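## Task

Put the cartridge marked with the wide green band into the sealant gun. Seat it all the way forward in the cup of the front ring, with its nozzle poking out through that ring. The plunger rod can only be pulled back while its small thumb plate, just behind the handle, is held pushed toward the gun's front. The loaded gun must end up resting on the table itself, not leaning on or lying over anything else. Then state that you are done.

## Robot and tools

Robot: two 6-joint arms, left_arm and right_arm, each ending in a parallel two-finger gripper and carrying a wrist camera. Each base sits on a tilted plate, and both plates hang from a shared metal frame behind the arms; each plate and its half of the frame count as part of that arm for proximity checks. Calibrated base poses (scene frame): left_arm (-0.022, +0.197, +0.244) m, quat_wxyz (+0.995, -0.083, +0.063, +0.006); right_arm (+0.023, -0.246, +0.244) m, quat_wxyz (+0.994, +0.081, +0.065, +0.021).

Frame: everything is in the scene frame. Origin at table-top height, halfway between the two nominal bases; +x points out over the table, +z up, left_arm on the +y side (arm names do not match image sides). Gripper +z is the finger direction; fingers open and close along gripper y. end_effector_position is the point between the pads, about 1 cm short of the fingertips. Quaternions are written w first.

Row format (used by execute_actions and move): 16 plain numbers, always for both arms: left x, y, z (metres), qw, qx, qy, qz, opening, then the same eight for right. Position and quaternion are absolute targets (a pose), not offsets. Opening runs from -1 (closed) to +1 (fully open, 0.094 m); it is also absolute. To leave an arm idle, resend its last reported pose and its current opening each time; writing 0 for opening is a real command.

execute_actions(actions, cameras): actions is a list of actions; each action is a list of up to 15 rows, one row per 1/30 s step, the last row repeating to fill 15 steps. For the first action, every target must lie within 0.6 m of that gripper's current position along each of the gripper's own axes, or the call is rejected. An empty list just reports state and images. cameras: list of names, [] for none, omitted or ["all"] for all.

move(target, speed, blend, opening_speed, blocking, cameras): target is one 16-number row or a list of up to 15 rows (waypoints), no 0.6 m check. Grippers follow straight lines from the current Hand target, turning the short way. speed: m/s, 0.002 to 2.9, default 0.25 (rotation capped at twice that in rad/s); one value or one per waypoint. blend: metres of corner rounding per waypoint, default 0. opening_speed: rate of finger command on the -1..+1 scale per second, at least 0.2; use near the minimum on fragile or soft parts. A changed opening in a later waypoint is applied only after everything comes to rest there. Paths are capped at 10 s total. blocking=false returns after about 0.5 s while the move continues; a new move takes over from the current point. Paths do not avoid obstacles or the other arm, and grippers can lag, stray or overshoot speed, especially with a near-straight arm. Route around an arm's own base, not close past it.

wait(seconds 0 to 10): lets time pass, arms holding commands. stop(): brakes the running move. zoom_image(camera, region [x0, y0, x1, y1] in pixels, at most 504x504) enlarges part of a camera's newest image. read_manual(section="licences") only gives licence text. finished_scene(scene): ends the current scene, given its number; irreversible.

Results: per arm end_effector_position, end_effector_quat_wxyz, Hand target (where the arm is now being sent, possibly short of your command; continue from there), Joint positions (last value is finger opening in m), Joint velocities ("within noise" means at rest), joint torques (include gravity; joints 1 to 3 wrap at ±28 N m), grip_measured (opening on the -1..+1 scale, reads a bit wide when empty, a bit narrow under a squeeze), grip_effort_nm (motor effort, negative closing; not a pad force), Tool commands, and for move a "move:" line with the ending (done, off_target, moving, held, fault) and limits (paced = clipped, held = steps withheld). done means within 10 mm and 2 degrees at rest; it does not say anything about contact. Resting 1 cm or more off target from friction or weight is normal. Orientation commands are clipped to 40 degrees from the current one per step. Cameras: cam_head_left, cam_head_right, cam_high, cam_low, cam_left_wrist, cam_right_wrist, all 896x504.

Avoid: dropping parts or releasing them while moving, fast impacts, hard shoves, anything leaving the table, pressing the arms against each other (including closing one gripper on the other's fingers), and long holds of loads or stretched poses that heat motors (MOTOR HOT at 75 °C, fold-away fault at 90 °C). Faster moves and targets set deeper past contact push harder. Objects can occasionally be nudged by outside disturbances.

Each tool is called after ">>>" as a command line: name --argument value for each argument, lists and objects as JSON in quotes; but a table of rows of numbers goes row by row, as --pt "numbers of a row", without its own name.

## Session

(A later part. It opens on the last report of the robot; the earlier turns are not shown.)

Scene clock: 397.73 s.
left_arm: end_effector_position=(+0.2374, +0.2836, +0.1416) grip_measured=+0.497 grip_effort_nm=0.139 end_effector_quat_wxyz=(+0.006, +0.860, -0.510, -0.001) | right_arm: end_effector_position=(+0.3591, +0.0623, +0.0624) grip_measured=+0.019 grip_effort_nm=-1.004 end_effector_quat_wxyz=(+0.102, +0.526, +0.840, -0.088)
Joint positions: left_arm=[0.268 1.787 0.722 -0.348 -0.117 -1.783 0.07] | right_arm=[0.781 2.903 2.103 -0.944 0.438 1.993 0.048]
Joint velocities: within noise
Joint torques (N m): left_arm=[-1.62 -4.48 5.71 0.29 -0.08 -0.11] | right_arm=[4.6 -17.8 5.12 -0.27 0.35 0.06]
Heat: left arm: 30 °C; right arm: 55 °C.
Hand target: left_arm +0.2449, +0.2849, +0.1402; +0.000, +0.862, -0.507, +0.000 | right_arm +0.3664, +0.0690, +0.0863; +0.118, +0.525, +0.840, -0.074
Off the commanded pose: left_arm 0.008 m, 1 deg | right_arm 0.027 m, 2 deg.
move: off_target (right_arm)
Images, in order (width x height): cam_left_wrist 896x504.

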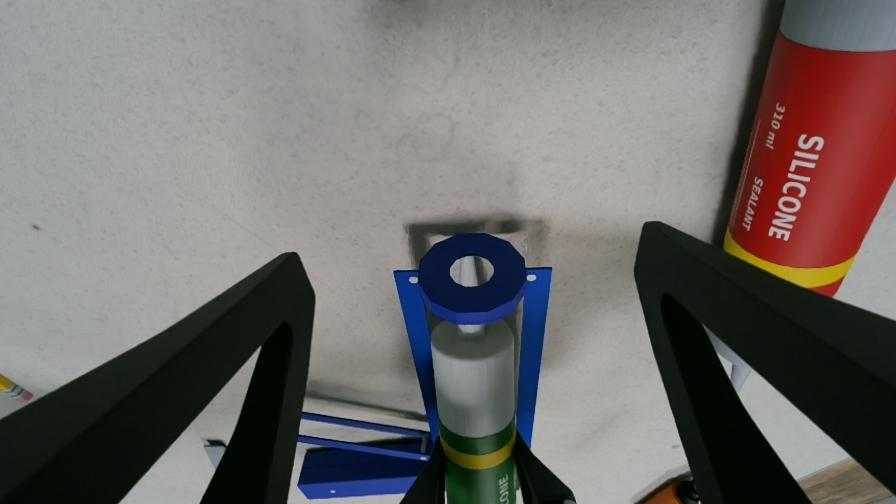

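>>> move --pt "0.245 0.285 0.14 0 -0.8616 0.5075 0 0.5 0.380 0.033 0.10 0.1180 0.5248 0.8398 -0.0738 -0.08" --pt "0.245 0.285 0.14 0 -0.8616 0.5075 0 0.5 0.380 0.037 0.115 0.1180 0.5248 0.8398 -0.0738 -0.08" --pt "0.245 0.285 0.14 0 -0.8616 0.5075 0 0.5 0.380 0.043 0.089 0.1180 0.5248 0.8398 -0.0738 -0.08" --speed 0.08 --cameras '["cam_left_wrist"]'

>>> zoom_image --camera "cam_left_wrist" --region '[390, 210, 590, 410]'

Scene clock: 406.57 s.
left_arm: end_effector_position=(+0.2374, +0.2836, +0.1416) grip_measured=+0.497 grip_effort_nm=0.144 end_effector_quat_wxyz=(+0.006, +0.860, -0.510, -0.001) | right_arm: end_effector_position=(+0.3720, +0.0370, +0.0825) grip_measured=+0.019 grip_effort_nm=-1.009 end_effector_quat_wxyz=(+0.099, +0.527, +0.840, -0.081)
Joint positions: left_arm=[0.268 1.787 0.722 -0.348 -0.117 -1.783 0.07] | right_arm=[0.731 2.776 1.95 -0.882 0.437 1.935 0.048]
Joint velocities: within noise
Joint torques (N m): left_arm=[-1.65 -4.41 5.57 0.32 -0.06 -0.11] | right_arm=[4.12 -12.68 8.08 -0.11 0.43 0.03]
Heat: left arm: 30 °C; right arm: 60 °C.
Hand target: left_arm +0.2449, +0.2849, +0.1402; +0.000, +0.862, -0.507, +0.000 | right_arm +0.3798, +0.0430, +0.0893; +0.118, +0.525, +0.840, -0.073
Off the commanded pose: left_arm 0.008 m, 1 deg | right_arm 0.012 m, 2 deg.
move: off_target (right_arm)
Images, in order (width x height): cam_left_wrist 896x504.

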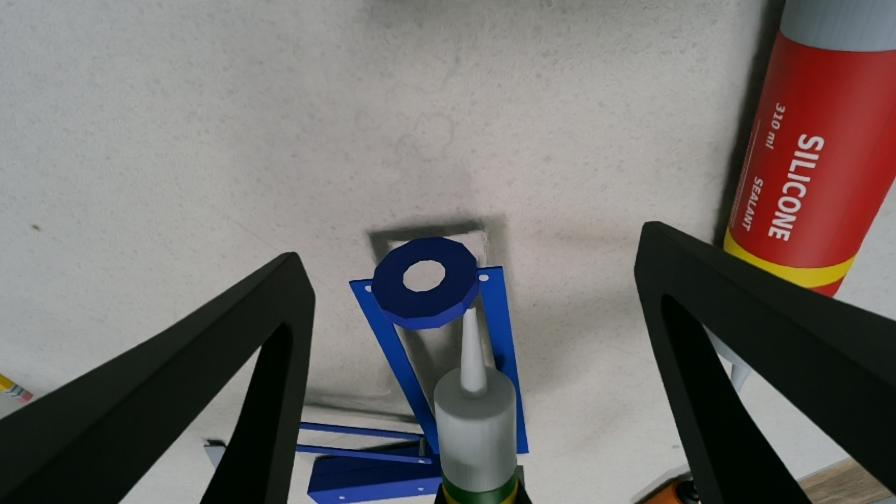

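Scaled by 2.520 from the camera's 896x504 image, which has a finer 1280x720 frame.

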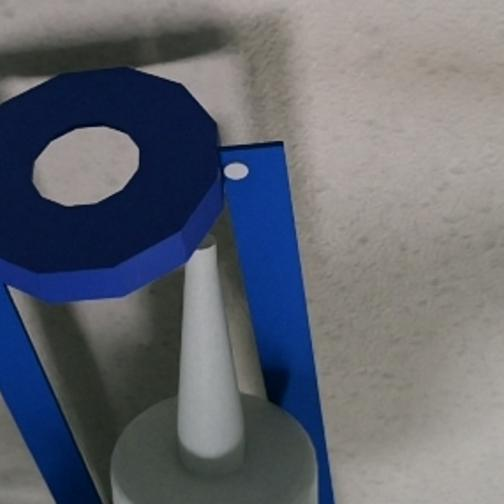

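>>> move --pt "0.245 0.285 0.14 0 -0.8616 0.5075 0 0.5 0.384 0.035 0.125 0.1180 0.5248 0.8398 -0.0738 -0.08" --pt "0.245 0.285 0.14 0 -0.8616 0.5075 0 0.5 0.372 0.024 0.12 0.1205 0.4951 0.8576 -0.0696 -0.08" --pt "0.245 0.285 0.14 0 -0.8616 0.5075 0 0.5 0.373 0.0265 0.089 0.1205 0.4951 0.8576 -0.0696 -0.08" --speed 0.1 --cameras '["cam_left_wrist"]'

>>> zoom_image --camera "cam_left_wrist" --region '[340, 200, 600, 460]'

Scene clock: 428.33 s.
left_arm: end_effector_position=(+0.2374, +0.2836, +0.1416) grip_measured=+0.497 grip_effort_nm=0.149 end_effector_quat_wxyz=(+0.006, +0.860, -0.510, -0.001) | right_arm: end_effector_position=(+0.3625, +0.0270, +0.0849) grip_measured=+0.019 grip_effort_nm=-1.009 end_effector_quat_wxyz=(+0.099, +0.495, +0.860, -0.072)
Joint positions: left_arm=[0.268 1.787 0.722 -0.348 -0.117 -1.783 0.07] | right_arm=[0.731 2.695 1.791 -0.775 0.437 1.848 0.048]
Joint velocities: within noise
Joint torques (N m): left_arm=[-1.66 -4.48 5.68 0.3 -0.1 -0.11] | right_arm=[2.82 -12.38 6.68 0.05 0.52 0]
Heat: left arm: 30 °C; right arm: 61 °C.
Hand target: left_arm +0.2449, +0.2849, +0.1402; +0.000, +0.862, -0.508, +0.000 | right_arm +0.3728, +0.0265, +0.0892; +0.120, +0.495, +0.858, -0.069
Off the commanded pose: left_arm 0.008 m, 1 deg | right_arm 0.011 m, 2 deg.
move: off_target (right_arm)
Images, in order (width x height): cam_left_wrist 896x504.

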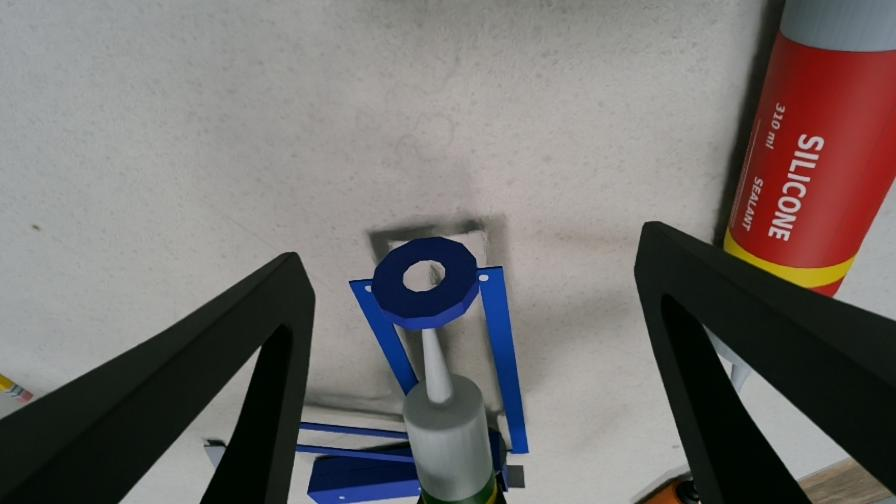

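Scaled by 1.938 from the camera's 896x504 image, which has a finer 1280x720 frame.

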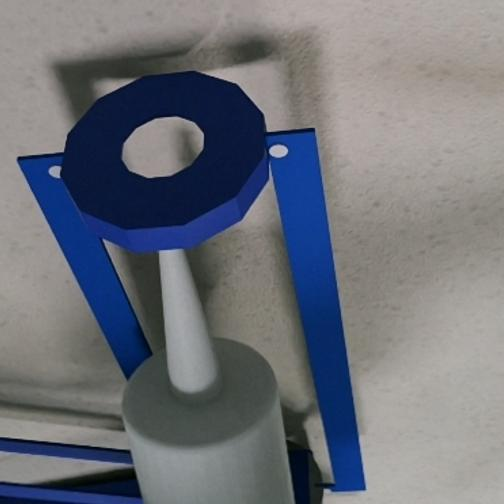

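>>> move --target '[0.245,0.285,0.14,0,-0.8616,0.5075,0,0.5,0.363,0.041,0.080,0.1205,0.4951,0.8576,-0.0696,-0.08]' --speed 0.06 --cameras '["cam_left_wrist"]'

>>> zoom_image --camera "cam_left_wrist" --region '[340, 200, 540, 400]'

Scene clock: 437.63 s.
left_arm: end_effector_position=(+0.2374, +0.2836, +0.1416) grip_measured=+0.497 grip_effort_nm=0.144 end_effector_quat_wxyz=(+0.006, +0.860, -0.510, -0.001) | right_arm: end_effector_position=(+0.3595, +0.0318, +0.0729) grip_measured=+0.019 grip_effort_nm=-1.004 end_effector_quat_wxyz=(+0.099, +0.501, +0.856, -0.074)
Joint positions: left_arm=[0.268 1.787 0.722 -0.348 -0.117 -1.783 0.07] | right_arm=[0.738 2.737 1.819 -0.77 0.437 1.873 0.048]
Joint velocities: within noise
Joint torques (N m): left_arm=[-1.61 -4.37 5.61 0.3 -0.09 -0.12] | right_arm=[5.24 -12.27 7.57 -0.14 0.46 0.13]
Heat: left arm: 30 °C; right arm: 58 °C.
Hand target: left_arm +0.2449, +0.2849, +0.1402; +0.000, +0.862, -0.508, +0.000 | right_arm +0.3628, +0.0411, +0.0802; +0.120, +0.495, +0.858, -0.068
Off the commanded pose: left_arm 0.008 m, 1 deg | right_arm 0.012 m, 3 deg.
move: off_target (right_arm)
Images, in order (width x height): cam_left_wrist 896x504.

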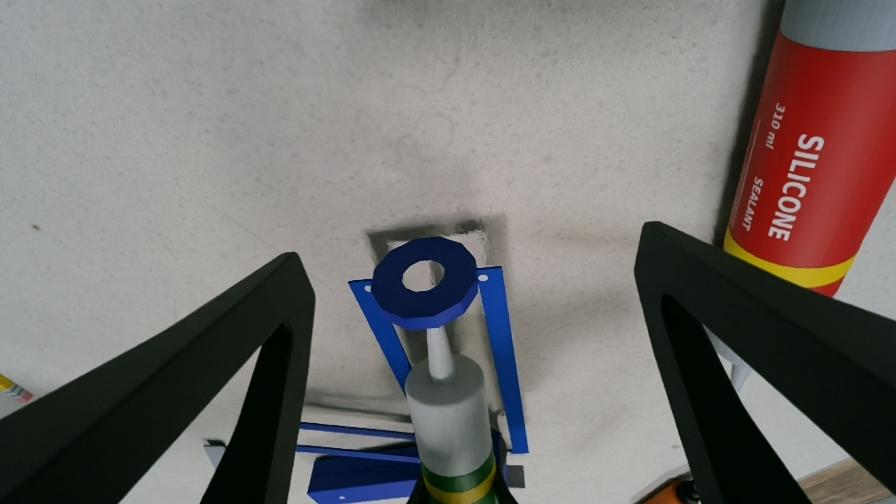

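Scaled by 2.520 from the camera's 896x504 image, which has a finer 1280x720 frame.

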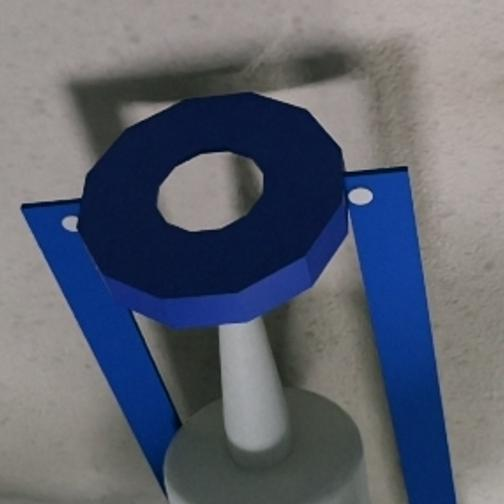

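>>> move --target '[0.245,0.285,0.14,0,-0.8616,0.5075,0,0.5,0.3555,0.0515,0.0775,0.1205,0.4951,0.8576,-0.0696,-0.08]' --speed 0.05 --cameras '["cam_left_wrist"]'

>>> zoom_image --camera "cam_left_wrist" --region '[340, 200, 540, 400]'

Scene clock: 445.67 s.
left_arm: end_effector_position=(+0.2374, +0.2836, +0.1416) grip_measured=+0.497 grip_effort_nm=0.149 end_effector_quat_wxyz=(+0.006, +0.860, -0.510, -0.001) | right_arm: end_effector_position=(+0.3536, +0.0450, +0.0691) grip_measured=+0.019 grip_effort_nm=-1.004 end_effector_quat_wxyz=(+0.102, +0.501, +0.856, -0.068)
Joint positions: left_arm=[0.268 1.787 0.722 -0.348 -0.117 -1.783 0.07] | right_arm=[0.766 2.765 1.847 -0.77 0.437 1.9 0.048]
Joint velocities: within noise
Joint torques (N m): left_arm=[-1.63 -4.34 5.76 0.28 -0.09 -0.12] | right_arm=[5 -12.51 7.84 -0.28 0.44 0.12]
Heat: left arm: 30 °C; right arm: 57 °C.
Hand target: left_arm +0.2449, +0.2849, +0.1402; +0.000, +0.862, -0.508, +0.000 | right_arm +0.3553, +0.0515, +0.0775; +0.120, +0.495, +0.858, -0.068
Off the commanded pose: left_arm 0.008 m, 1 deg | right_arm 0.011 m, 2 deg.
move: off_target (right_arm)
Images, in order (width x height): cam_left_wrist 896x504.

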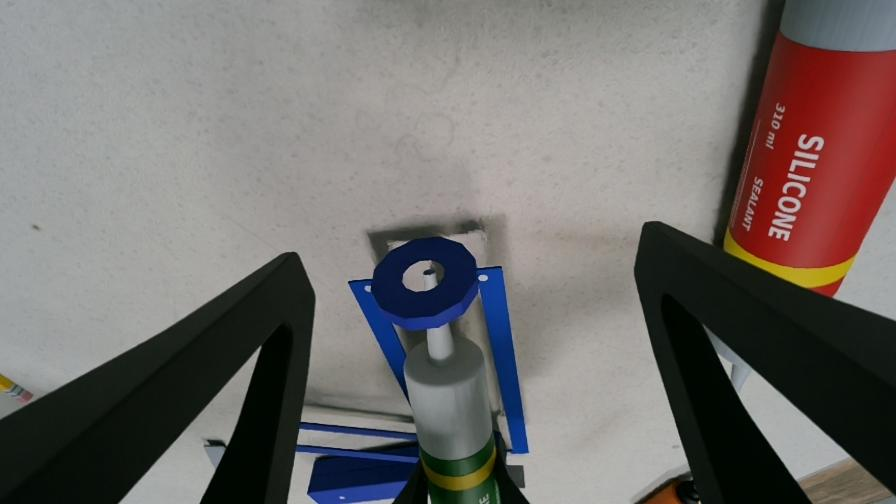

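Scaled by 2.520 from the camera's 896x504 image, which has a finer 1280x720 frame.

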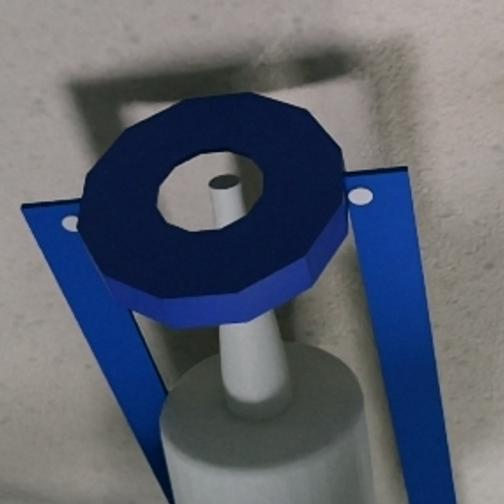

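>>> move --target '[0.245,0.285,0.14,0,-0.8616,0.5075,0,0.5,0.342,0.067,0.0722,0.1205,0.4951,0.8576,-0.0696,-0.08]' --speed 0.05 --cameras '["cam_left_wrist"]'

>>> zoom_image --camera "cam_left_wrist" --region '[340, 200, 540, 400]'

Scene clock: 454.10 s.
left_arm: end_effector_position=(+0.2374, +0.2836, +0.1416) grip_measured=+0.497 grip_effort_nm=0.144 end_effector_quat_wxyz=(+0.006, +0.860, -0.510, -0.001) | right_arm: end_effector_position=(+0.3433, +0.0582, +0.0633) grip_measured=+0.019 grip_effort_nm=-1.004 end_effector_quat_wxyz=(+0.106, +0.503, +0.855, -0.069)
Joint positions: left_arm=[0.268 1.787 0.722 -0.348 -0.117 -1.783 0.07] | right_arm=[0.802 2.805 1.889 -0.788 0.44 1.944 0.048]
Joint velocities: within noise
Joint torques (N m): left_arm=[-1.51 -4.4 5.71 0.31 -0.07 -0.09] | right_arm=[5.53 -12.64 7.92 -0.37 0.36 0.14]
Heat: left arm: 30 °C; right arm: 58 °C.
Hand target: left_arm +0.2449, +0.2849, +0.1402; +0.000, +0.862, -0.508, +0.000 | right_arm +0.3419, +0.0669, +0.0722; +0.120, +0.495, +0.858, -0.068
Off the commanded pose: left_arm 0.008 m, 1 deg | right_arm 0.013 m, 2 deg.
move: off_target (right_arm)
Images, in order (width x height): cam_left_wrist 896x504.

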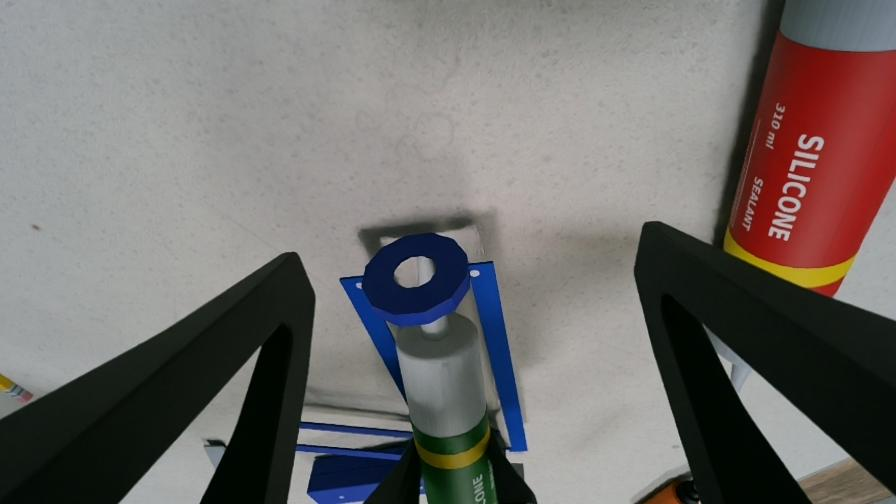

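Scaled by 2.520 from the camera's 896x504 image, which has a finer 1280x720 frame.

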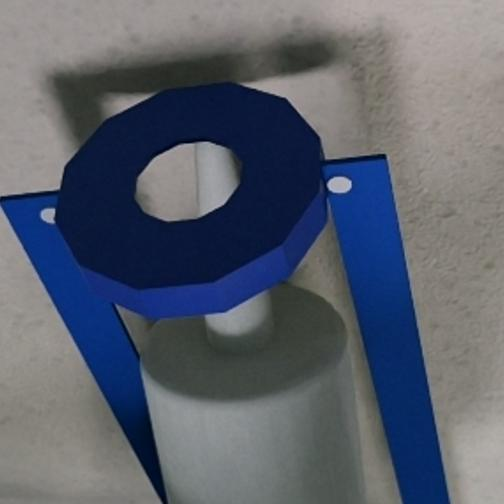

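>>> move --pt "0.245 0.285 0.14 0 -0.8616 0.5075 0 0.5 0.358 0.046 0.0810 0.1205 0.4951 0.8576 -0.0696 -0.08" --pt "0.245 0.285 0.14 0 -0.8616 0.5075 0 0.5 0.367 0.032 0.090 0.1205 0.4951 0.8576 -0.0696 -0.08" --pt "0.245 0.285 0.14 0 -0.8616 0.5075 0 0.5 0.367 0.033 0.110 0.1205 0.4951 0.8576 -0.0696 -0.08" --pt "0.245 0.285 0.14 0 -0.8616 0.5075 0 0.5 0.367 0.034 0.0885 0.1205 0.4951 0.8576 -0.0696 -0.08" --speed 0.08 --cameras '["cam_left_wrist"]'

>>> zoom_image --camera "cam_left_wrist" --region '[330, 200, 530, 400]'

Scene clock: 463.33 s.
left_arm: end_effector_position=(+0.2374, +0.2836, +0.1416) grip_measured=+0.497 grip_effort_nm=0.144 end_effector_quat_wxyz=(+0.006, +0.860, -0.510, -0.001) | right_arm: end_effector_position=(+0.3528, +0.0304, +0.0749) grip_measured=+0.019 grip_effort_nm=-1.004 end_effector_quat_wxyz=(+0.099, +0.492, +0.861, -0.083)
Joint positions: left_arm=[0.268 1.787 0.722 -0.348 -0.117 -1.783 0.07] | right_arm=[0.748 2.732 1.809 -0.788 0.44 1.87 0.048]
Joint velocities: within noise
Joint torques (N m): left_arm=[-1.65 -4.38 5.7 0.31 -0.04 -0.11] | right_arm=[3.15 -14.49 6.13 -0.02 0.44 0.03]
Heat: left arm: 29 °C; right arm: 57 °C.
Hand target: left_arm +0.2449, +0.2849, +0.1402; +0.000, +0.862, -0.508, +0.000 | right_arm +0.3666, +0.0339, +0.0886; +0.120, +0.495, +0.857, -0.070
Off the commanded pose: left_arm 0.008 m, 1 deg | right_arm 0.020 m, 3 deg.
move: off_target (right_arm)
Images, in order (width x height): cam_left_wrist 896x504.

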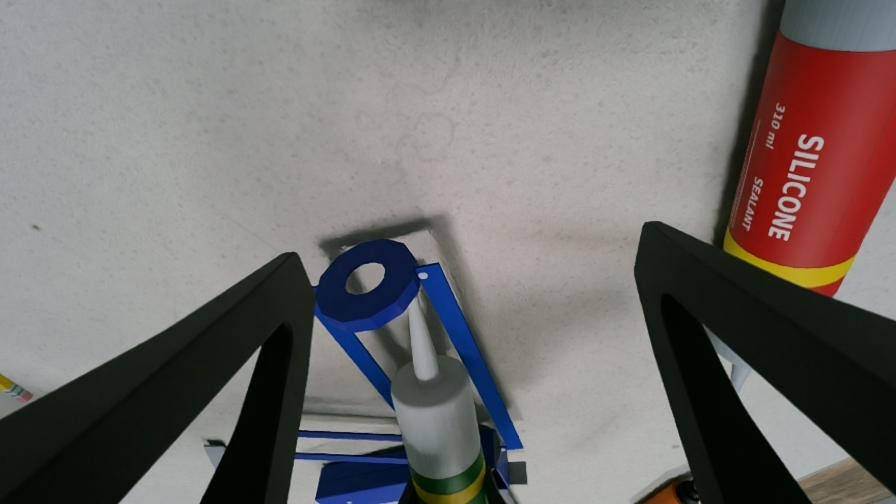

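Scaled by 2.520 from the camera's 896x504 image, which has a finer 1280x720 frame.

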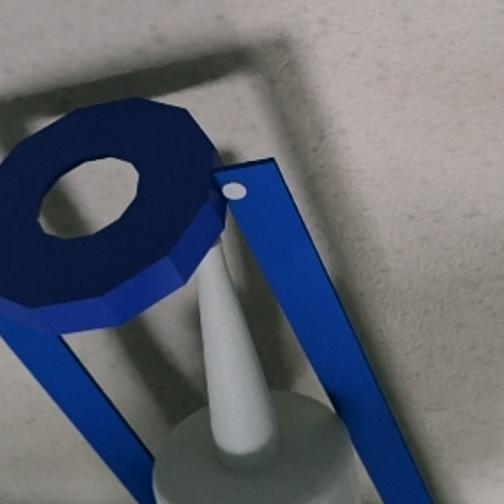

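>>> move --pt "0.245 0.285 0.14 0 -0.8616 0.5075 0 0.5 0.370 0.032 0.150 0.1205 0.4951 0.8576 -0.0696 -0.08" --pt "0.245 0.285 0.14 0 -0.8616 0.5075 0 0.5 0.365 0.049 0.14 0.1272 0.4028 0.9046 -0.0566 -0.08" --pt "0.245 0.285 0.14 0 -0.8616 0.5075 0 0.5 0.365 0.051 0.098 0.1272 0.4028 0.9046 -0.0566 -0.08" --speed 0.1 --cameras '["cam_left_wrist","cam_high"]'

>>> zoom_image --camera "cam_left_wrist" --region '[300, 200, 540, 440]'

Scene clock: 492.20 s.
left_arm: end_effector_position=(+0.2374, +0.2836, +0.1416) grip_measured=+0.497 grip_effort_nm=0.144 end_effector_quat_wxyz=(+0.006, +0.860, -0.510, -0.001) | right_arm: end_effector_position=(+0.3571, +0.0485, +0.0906) grip_measured=+0.019 grip_effort_nm=-1.009 end_effector_quat_wxyz=(+0.103, +0.406, +0.906, -0.061)
Joint positions: left_arm=[0.268 1.787 0.722 -0.348 -0.117 -1.783 0.07] | right_arm=[0.777 2.694 1.799 -0.755 0.441 1.682 0.048]
Joint velocities: within noise
Joint torques (N m): left_arm=[-1.61 -4.37 5.55 0.32 -0.09 -0.1] | right_arm=[3.84 -13.15 5.64 0.2 0.53 0.02]
Heat: left arm: 29 °C; right arm: 61 °C.
Hand target: left_arm +0.2449, +0.2849, +0.1402; +0.000, +0.862, -0.508, +0.000 | right_arm +0.3649, +0.0511, +0.0982; +0.127, +0.403, +0.905, -0.056
Off the commanded pose: left_arm 0.008 m, 1 deg | right_arm 0.011 m, 3 deg.
move: off_target (right_arm)
Images, in order (width x height): cam_high 896x504, cam_left_wrist 896x504.

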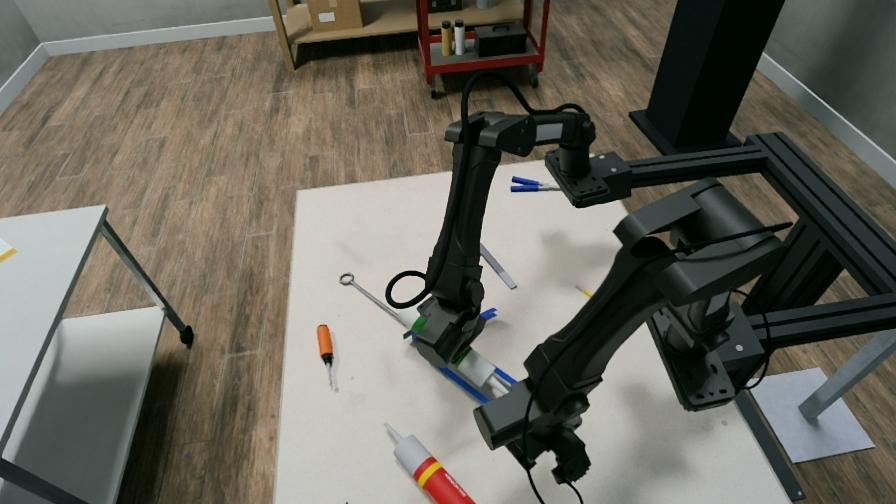

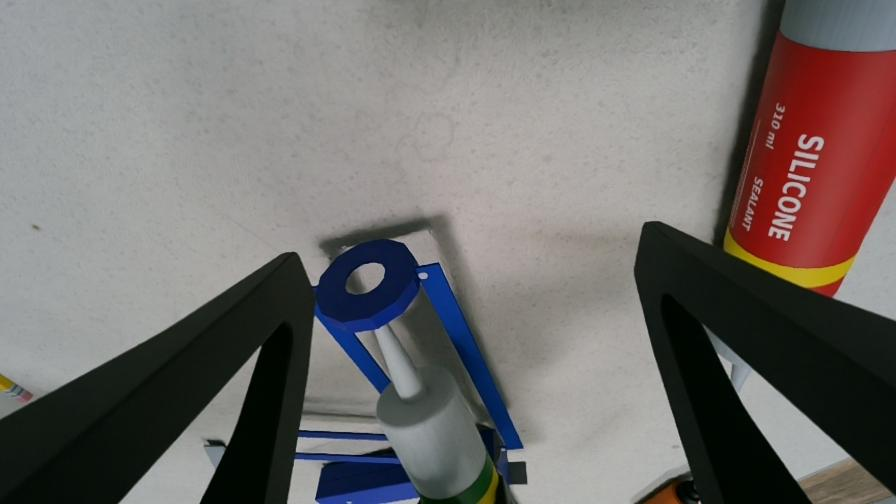

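Scaled by 2.100 from the camera's 896x504 image, which has a finer 1280x720 frame.

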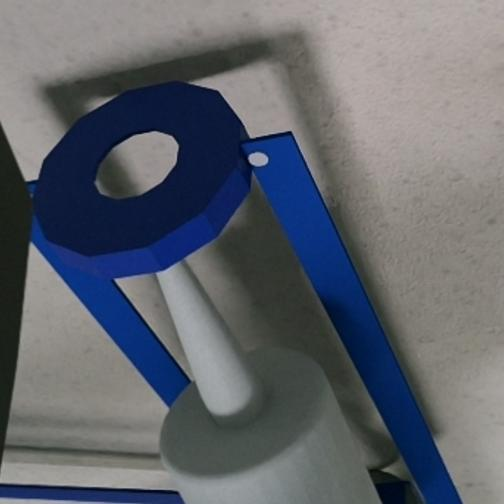

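>>> move --target '[0.245,0.285,0.14,0,-0.8616,0.5075,0,0.5,0.352,0.0635,0.0955,0.1272,0.4028,0.9046,-0.0566,-0.08]' --speed 0.06 --cameras '["cam_left_wrist"]'

>>> zoom_image --camera "cam_left_wrist" --region '[300, 200, 540, 440]'

Scene clock: 496.53 s.
left_arm: end_effector_position=(+0.2374, +0.2836, +0.1416) grip_measured=+0.497 grip_effort_nm=0.149 end_effector_quat_wxyz=(+0.006, +0.860, -0.510, -0.001) | right_arm: end_effector_position=(+0.3471, +0.0559, +0.0876) grip_measured=+0.019 grip_effort_nm=-1.009 end_effector_quat_wxyz=(+0.104, +0.406, +0.906, -0.061)
Joint positions: left_arm=[0.268 1.787 0.722 -0.348 -0.117 -1.783 0.07] | right_arm=[0.804 2.707 1.799 -0.754 0.441 1.71 0.048]
Joint velocities: within noise
Joint torques (N m): left_arm=[-1.48 -4.37 5.71 0.32 -0.05 -0.11] | right_arm=[4.83 -12.63 7.1 0.02 0.49 0.1]
Heat: left arm: 29 °C; right arm: 60 °C.
Hand target: left_arm +0.2449, +0.2849, +0.1402; +0.000, +0.862, -0.508, +0.000 | right_arm +0.3518, +0.0636, +0.0957; +0.127, +0.403, +0.905, -0.056
Off the commanded pose: left_arm 0.008 m, 1 deg | right_arm 0.012 m, 3 deg.
move: off_target (right_arm)
Images, in order (width x height): cam_left_wrist 896x504.

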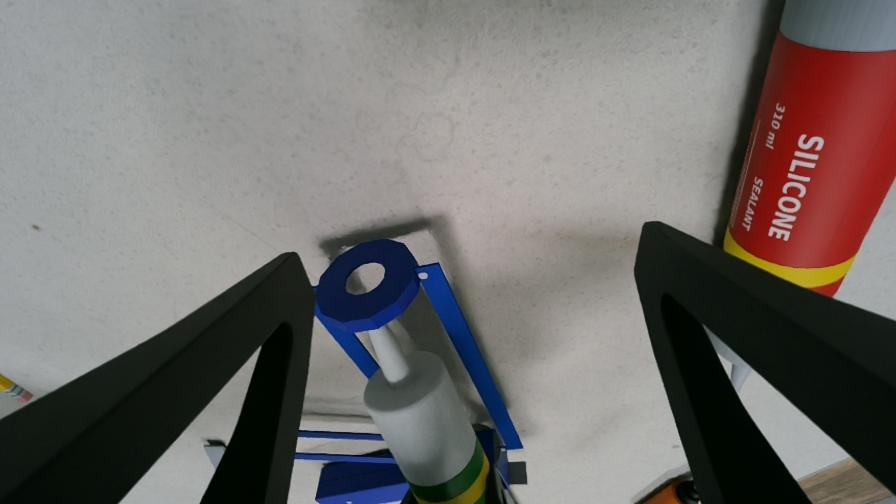

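Scaled by 2.100 from the camera's 896x504 image, which has a finer 1280x720 frame.

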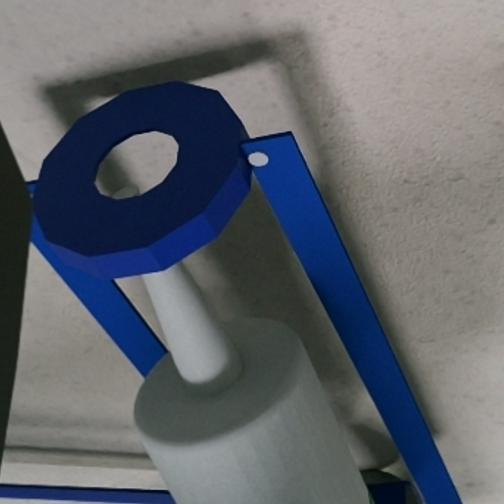

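>>> move --target '[0.245,0.285,0.14,0,-0.8616,0.5075,0,0.5,0.351,0.0705,0.0943,0.1272,0.4028,0.9046,-0.0566,-0.08]' --speed 0.06 --cameras '["cam_left_wrist"]'

>>> zoom_image --camera "cam_left_wrist" --region '[300, 200, 540, 440]'

Scene clock: 501.53 s.
left_arm: end_effector_position=(+0.2374, +0.2836, +0.1416) grip_measured=+0.497 grip_effort_nm=0.144 end_effector_quat_wxyz=(+0.006, +0.860, -0.510, -0.001) | right_arm: end_effector_position=(+0.3483, +0.0625, +0.0848) grip_measured=+0.019 grip_effort_nm=-1.009 end_effector_quat_wxyz=(+0.106, +0.409, +0.905, -0.056)
Joint positions: left_arm=[0.268 1.787 0.722 -0.348 -0.117 -1.783 0.07] | right_arm=[0.81 2.728 1.827 -0.754 0.441 1.722 0.048]
Joint velocities: within noise
Joint torques (N m): left_arm=[-1.58 -4.45 5.59 0.31 -0.05 -0.11] | right_arm=[5.15 -12.53 8.13 -0.16 0.51 0.11]
Heat: left arm: 29 °C; right arm: 60 °C.
Hand target: left_arm +0.2449, +0.2849, +0.1402; +0.000, +0.862, -0.508, +0.000 | right_arm +0.3508, +0.0705, +0.0944; +0.127, +0.403, +0.905, -0.055
Off the commanded pose: left_arm 0.008 m, 1 deg | right_arm 0.013 m, 3 deg.
move: off_target (right_arm)
Images, in order (width x height): cam_left_wrist 896x504.

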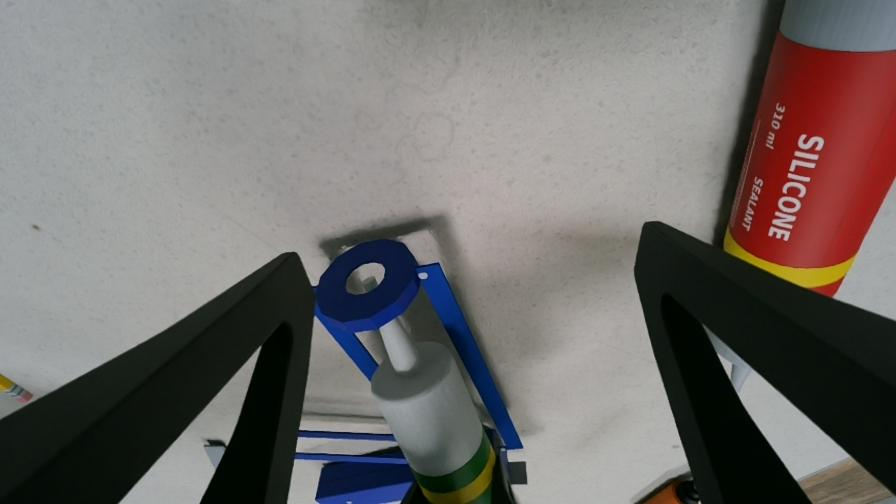

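Scaled by 2.100 from the camera's 896x504 image, which has a finer 1280x720 frame.

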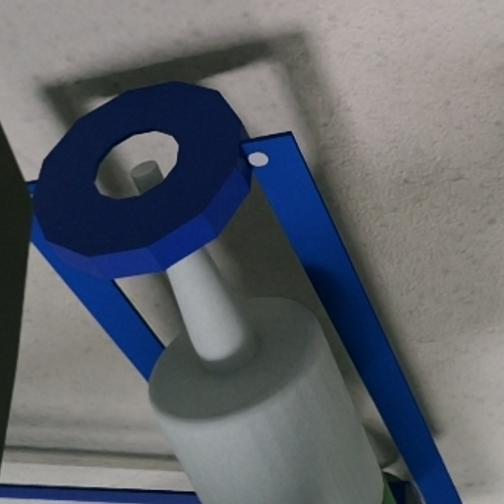

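>>> move --target '[0.245,0.285,0.14,0,-0.8616,0.5075,0,0.5,0.3435,0.078,0.0935,0.1272,0.4028,0.9046,-0.0566,-0.08]' --speed 0.05 --cameras '["cam_left_wrist"]'

>>> zoom_image --camera "cam_left_wrist" --region '[300, 200, 540, 440]'

Scene clock: 509.47 s.
left_arm: end_effector_position=(+0.2374, +0.2836, +0.1416) grip_measured=+0.497 grip_effort_nm=0.144 end_effector_quat_wxyz=(+0.006, +0.860, -0.510, -0.001) | right_arm: end_effector_position=(+0.3415, +0.0716, +0.0838) grip_measured=+0.019 grip_effort_nm=-1.009 end_effector_quat_wxyz=(+0.107, +0.409, +0.905, -0.054)
Joint positions: left_arm=[0.268 1.787 0.722 -0.348 -0.117 -1.783 0.07] | right_arm=[0.834 2.743 1.844 -0.76 0.441 1.746 0.048]
Joint velocities: within noise
Joint torques (N m): left_arm=[-1.61 -4.46 5.71 0.31 -0.08 -0.12] | right_arm=[5.04 -12.7 8.17 -0.18 0.48 0.1]
Heat: left arm: 29 °C; right arm: 58 °C.
Hand target: left_arm +0.2449, +0.2849, +0.1402; +0.000, +0.862, -0.508, +0.000 | right_arm +0.3434, +0.0780, +0.0935; +0.127, +0.403, +0.905, -0.055
Off the commanded pose: left_arm 0.008 m, 1 deg | right_arm 0.012 m, 2 deg.
move: off_target (right_arm)
Images, in order (width x height): cam_left_wrist 896x504.

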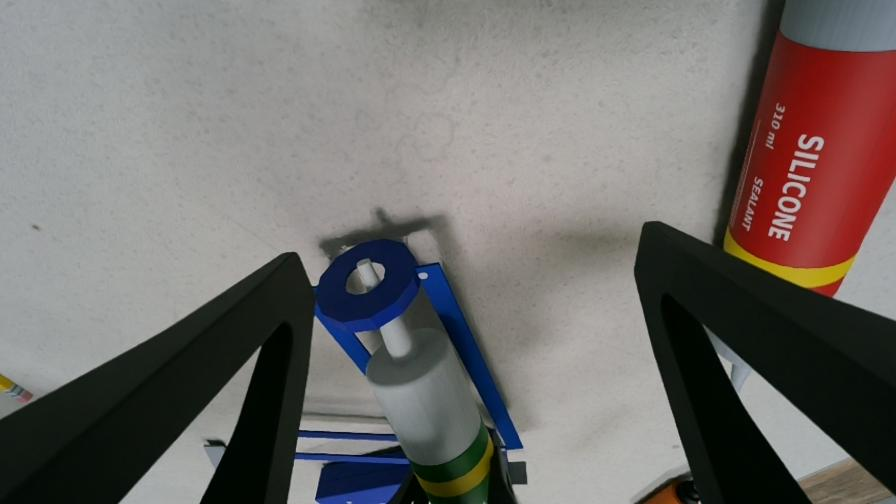

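Scaled by 2.100 from the camera's 896x504 image, which has a finer 1280x720 frame.

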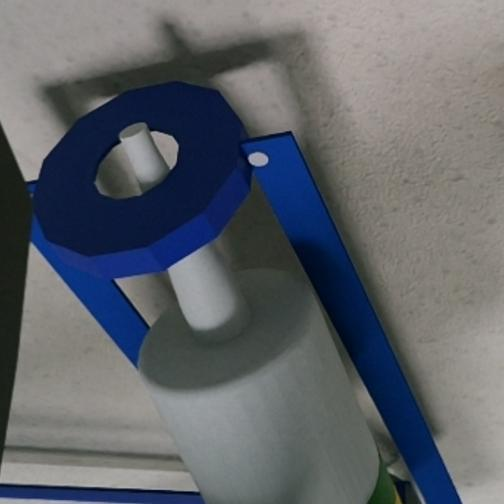

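>>> move --target '[0.245,0.285,0.14,0,-0.8616,0.5075,0,0.5,0.3305,0.0925,0.0890,0.1272,0.4028,0.9046,-0.0566,-0.08]' --speed 0.05 --cameras '["cam_left_wrist"]'

>>> zoom_image --camera "cam_left_wrist" --region '[300, 200, 540, 440]'

Scene clock: 513.20 s.
left_arm: end_effector_position=(+0.2374, +0.2836, +0.1416) grip_measured=+0.497 grip_effort_nm=0.149 end_effector_quat_wxyz=(+0.006, +0.860, -0.510, -0.001) | right_arm: end_effector_position=(+0.3281, +0.0858, +0.0792) grip_measured=+0.019 grip_effort_nm=-1.009 end_effector_quat_wxyz=(+0.109, +0.407, +0.905, -0.056)
Joint positions: left_arm=[0.268 1.787 0.722 -0.348 -0.117 -1.783 0.07] | right_arm=[0.875 2.784 1.889 -0.787 0.441 1.788 0.048]
Joint velocities: within noise
Joint torques (N m): left_arm=[-1.68 -4.45 5.74 0.3 -0.07 -0.08] | right_arm=[4.82 -12.85 8.24 -0.25 0.44 0.15]
Heat: left arm: 29 °C; right arm: 58 °C.
Hand target: left_arm +0.2449, +0.2849, +0.1402; +0.000, +0.862, -0.508, +0.000 | right_arm +0.3304, +0.0925, +0.0891; +0.127, +0.403, +0.905, -0.055
Off the commanded pose: left_arm 0.008 m, 1 deg | right_arm 0.012 m, 2 deg.
move: off_target (right_arm)
Images, in order (width x height): cam_left_wrist 896x504.

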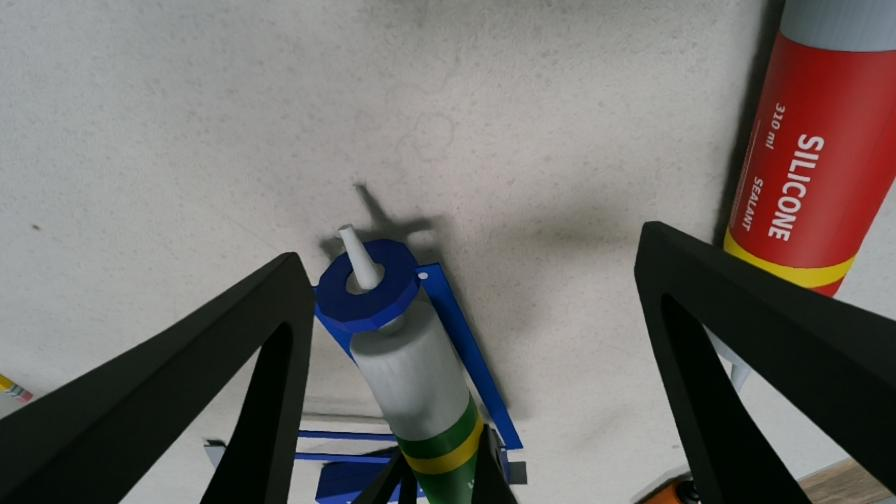

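Scaled by 2.100 from the camera's 896x504 image, which has a finer 1280x720 frame.

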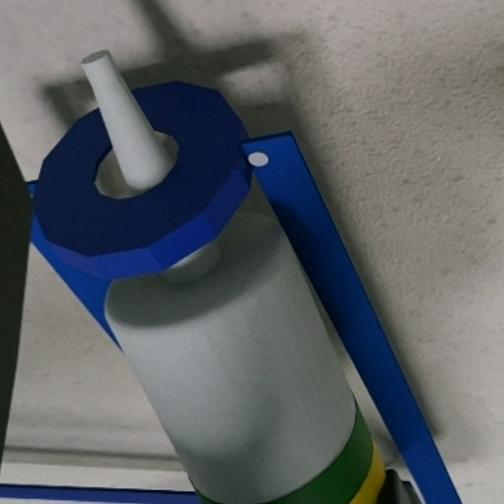

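>>> wait --seconds 0.1 --cameras '["cam_low","cam_head_right"]'

>>> zoom_image --camera "cam_low" --region '[490, 220, 610, 300]'

>>> zoom_image --camera "cam_head_right" --region '[380, 150, 540, 260]'

Scene clock: 525.70 s.
left_arm: end_effector_position=(+0.2374, +0.2836, +0.1416) grip_measured=+0.497 grip_effort_nm=0.149 end_effector_quat_wxyz=(+0.006, +0.860, -0.510, -0.001) | right_arm: end_effector_position=(+0.3280, +0.0857, +0.0792) grip_measured=+0.019 grip_effort_nm=-1.009 end_effector_quat_wxyz=(+0.109, +0.408, +0.905, -0.056)
Joint positions: left_arm=[0.268 1.787 0.722 -0.348 -0.117 -1.783 0.07] | right_arm=[0.875 2.784 1.889 -0.788 0.441 1.789 0.048]
Joint velocities: within noise
Joint torques (N m): left_arm=[-1.61 -4.26 5.78 0.32 -0.09 -0.12] | right_arm=[4.79 -12.83 8.34 -0.25 0.45 0.12]
Heat: left arm: 29 °C; right arm: 56 °C.
Hand target: left_arm +0.2449, +0.2849, +0.1402; +0.000, +0.862, -0.508, +0.000 | right_arm +0.3304, +0.0925, +0.0891; +0.127, +0.403, +0.905, -0.055
Tool commands: left_gripper/opening=+0.5 right_gripper/opening=-0.08
Off the commanded pose: left_arm 0.008 m, 1 deg | right_arm 0.012 m, 2 deg.
wait: 0.10 s; at rest from the start
Images, in order (width x height): cam_head_right 896x504, cam_low 896x504.

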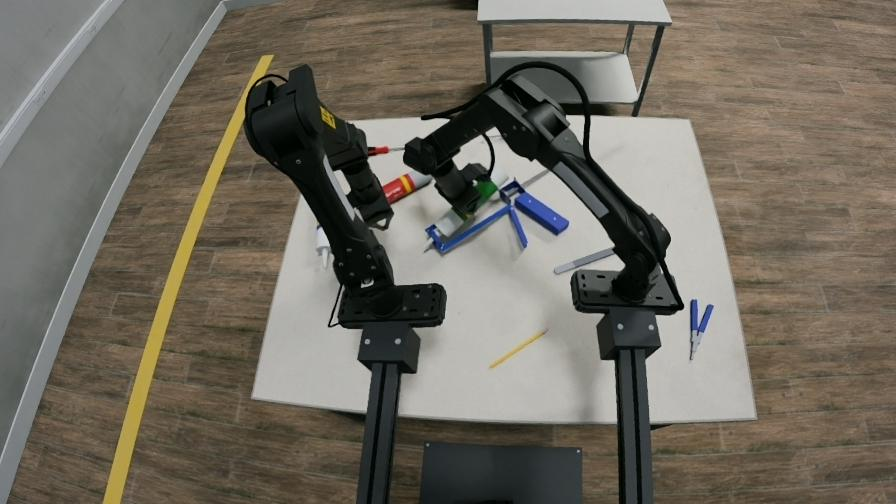

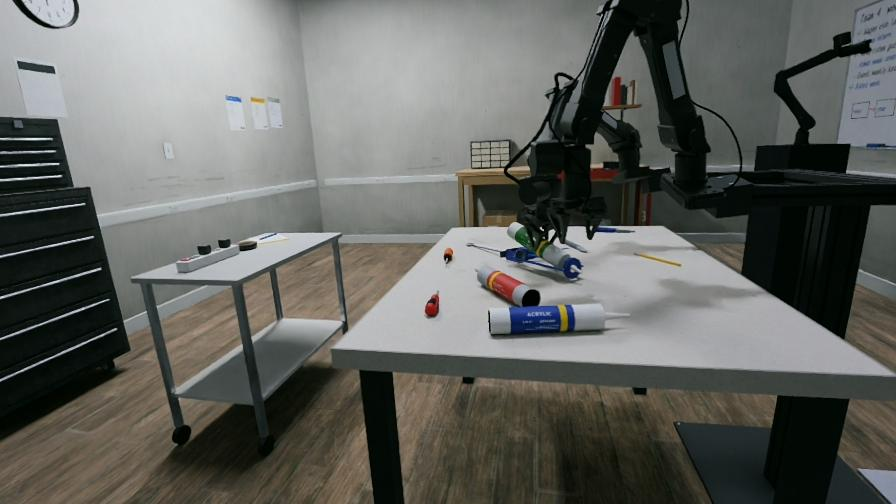

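Scaled by 4.200 from the camera's 896x504 image, which has a finer 1280x720 frame.

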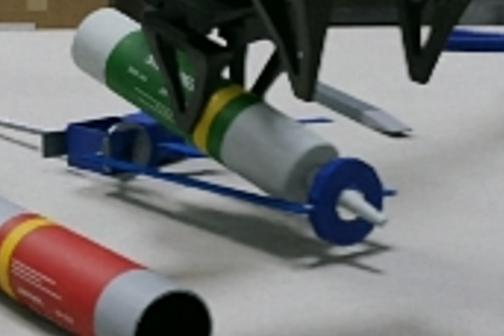

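Scaled by 3.150 from the camera's 896x504 image, which has a finer 1280x720 frame.

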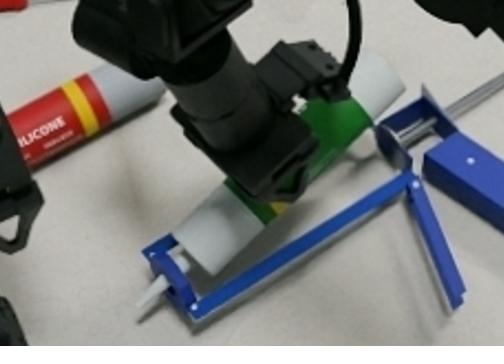

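>>> move --target '[0.245,0.285,0.14,0,-0.8616,0.5075,0,0.5,0.321,0.100,0.0850,0.1272,0.4028,0.9046,-0.0566,-0.08]' --speed 0.05 --cameras '["cam_left_wrist","cam_low"]'

>>> zoom_image --camera "cam_left_wrist" --region '[300, 200, 540, 440]'

>>> zoom_image --camera "cam_low" --region '[490, 220, 610, 300]'

Scene clock: 531.27 s.
left_arm: end_effector_position=(+0.2374, +0.2836, +0.1416) grip_measured=+0.497 grip_effort_nm=0.144 end_effector_quat_wxyz=(+0.006, +0.860, -0.510, -0.001) | right_arm: end_effector_position=(+0.3199, +0.0928, +0.0753) grip_measured=+0.019 grip_effort_nm=-1.009 end_effector_quat_wxyz=(+0.110, +0.408, +0.905, -0.056)
Joint positions: left_arm=[0.268 1.787 0.722 -0.348 -0.117 -1.783 0.07] | right_arm=[0.897 2.805 1.906 -0.793 0.441 1.815 0.048]
Joint velocities: within noise
Joint torques (N m): left_arm=[-1.55 -4.44 5.64 0.32 -0.07 -0.11] | right_arm=[4.96 -12.89 8.24 -0.28 0.41 0.12]
Heat: left arm: 29 °C; right arm: 56 °C.
Hand target: left_arm +0.2449, +0.2849, +0.1402; +0.000, +0.862, -0.508, +0.000 | right_arm +0.3208, +0.0999, +0.0850; +0.127, +0.403, +0.905, -0.055
Off the commanded pose: left_arm 0.008 m, 1 deg | right_arm 0.012 m, 2 deg.
move: off_target (right_arm)
Images, in order (width x height): cam_low 896x504, cam_left_wrist 896x504.

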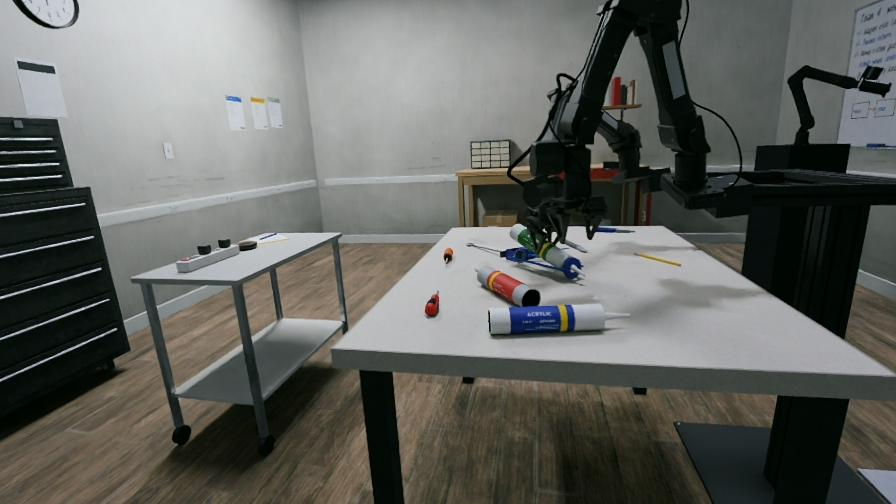

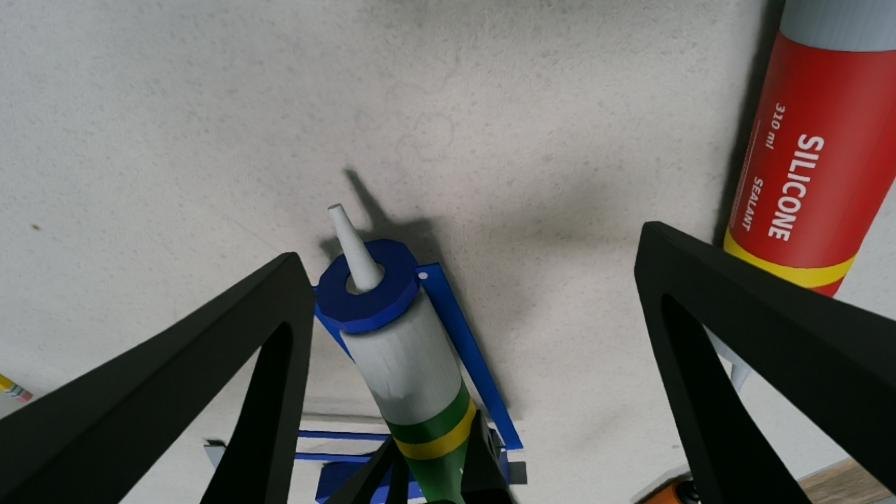

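Scaled by 2.100 from the camera's 896x504 image, which has a finer 1280x720 frame.

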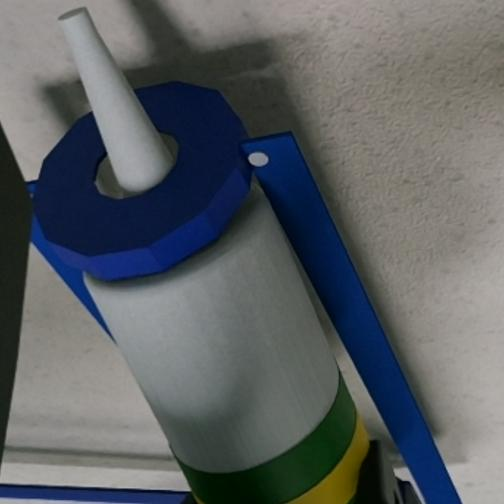

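Scaled by 4.200 from the camera's 896x504 image, which has a finer 1280x720 frame.

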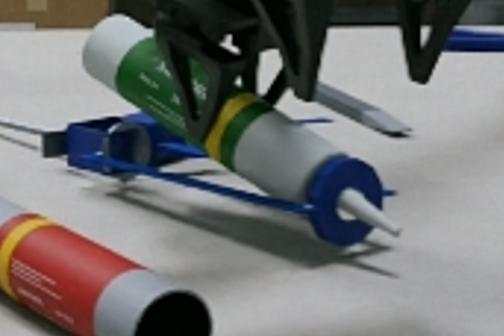

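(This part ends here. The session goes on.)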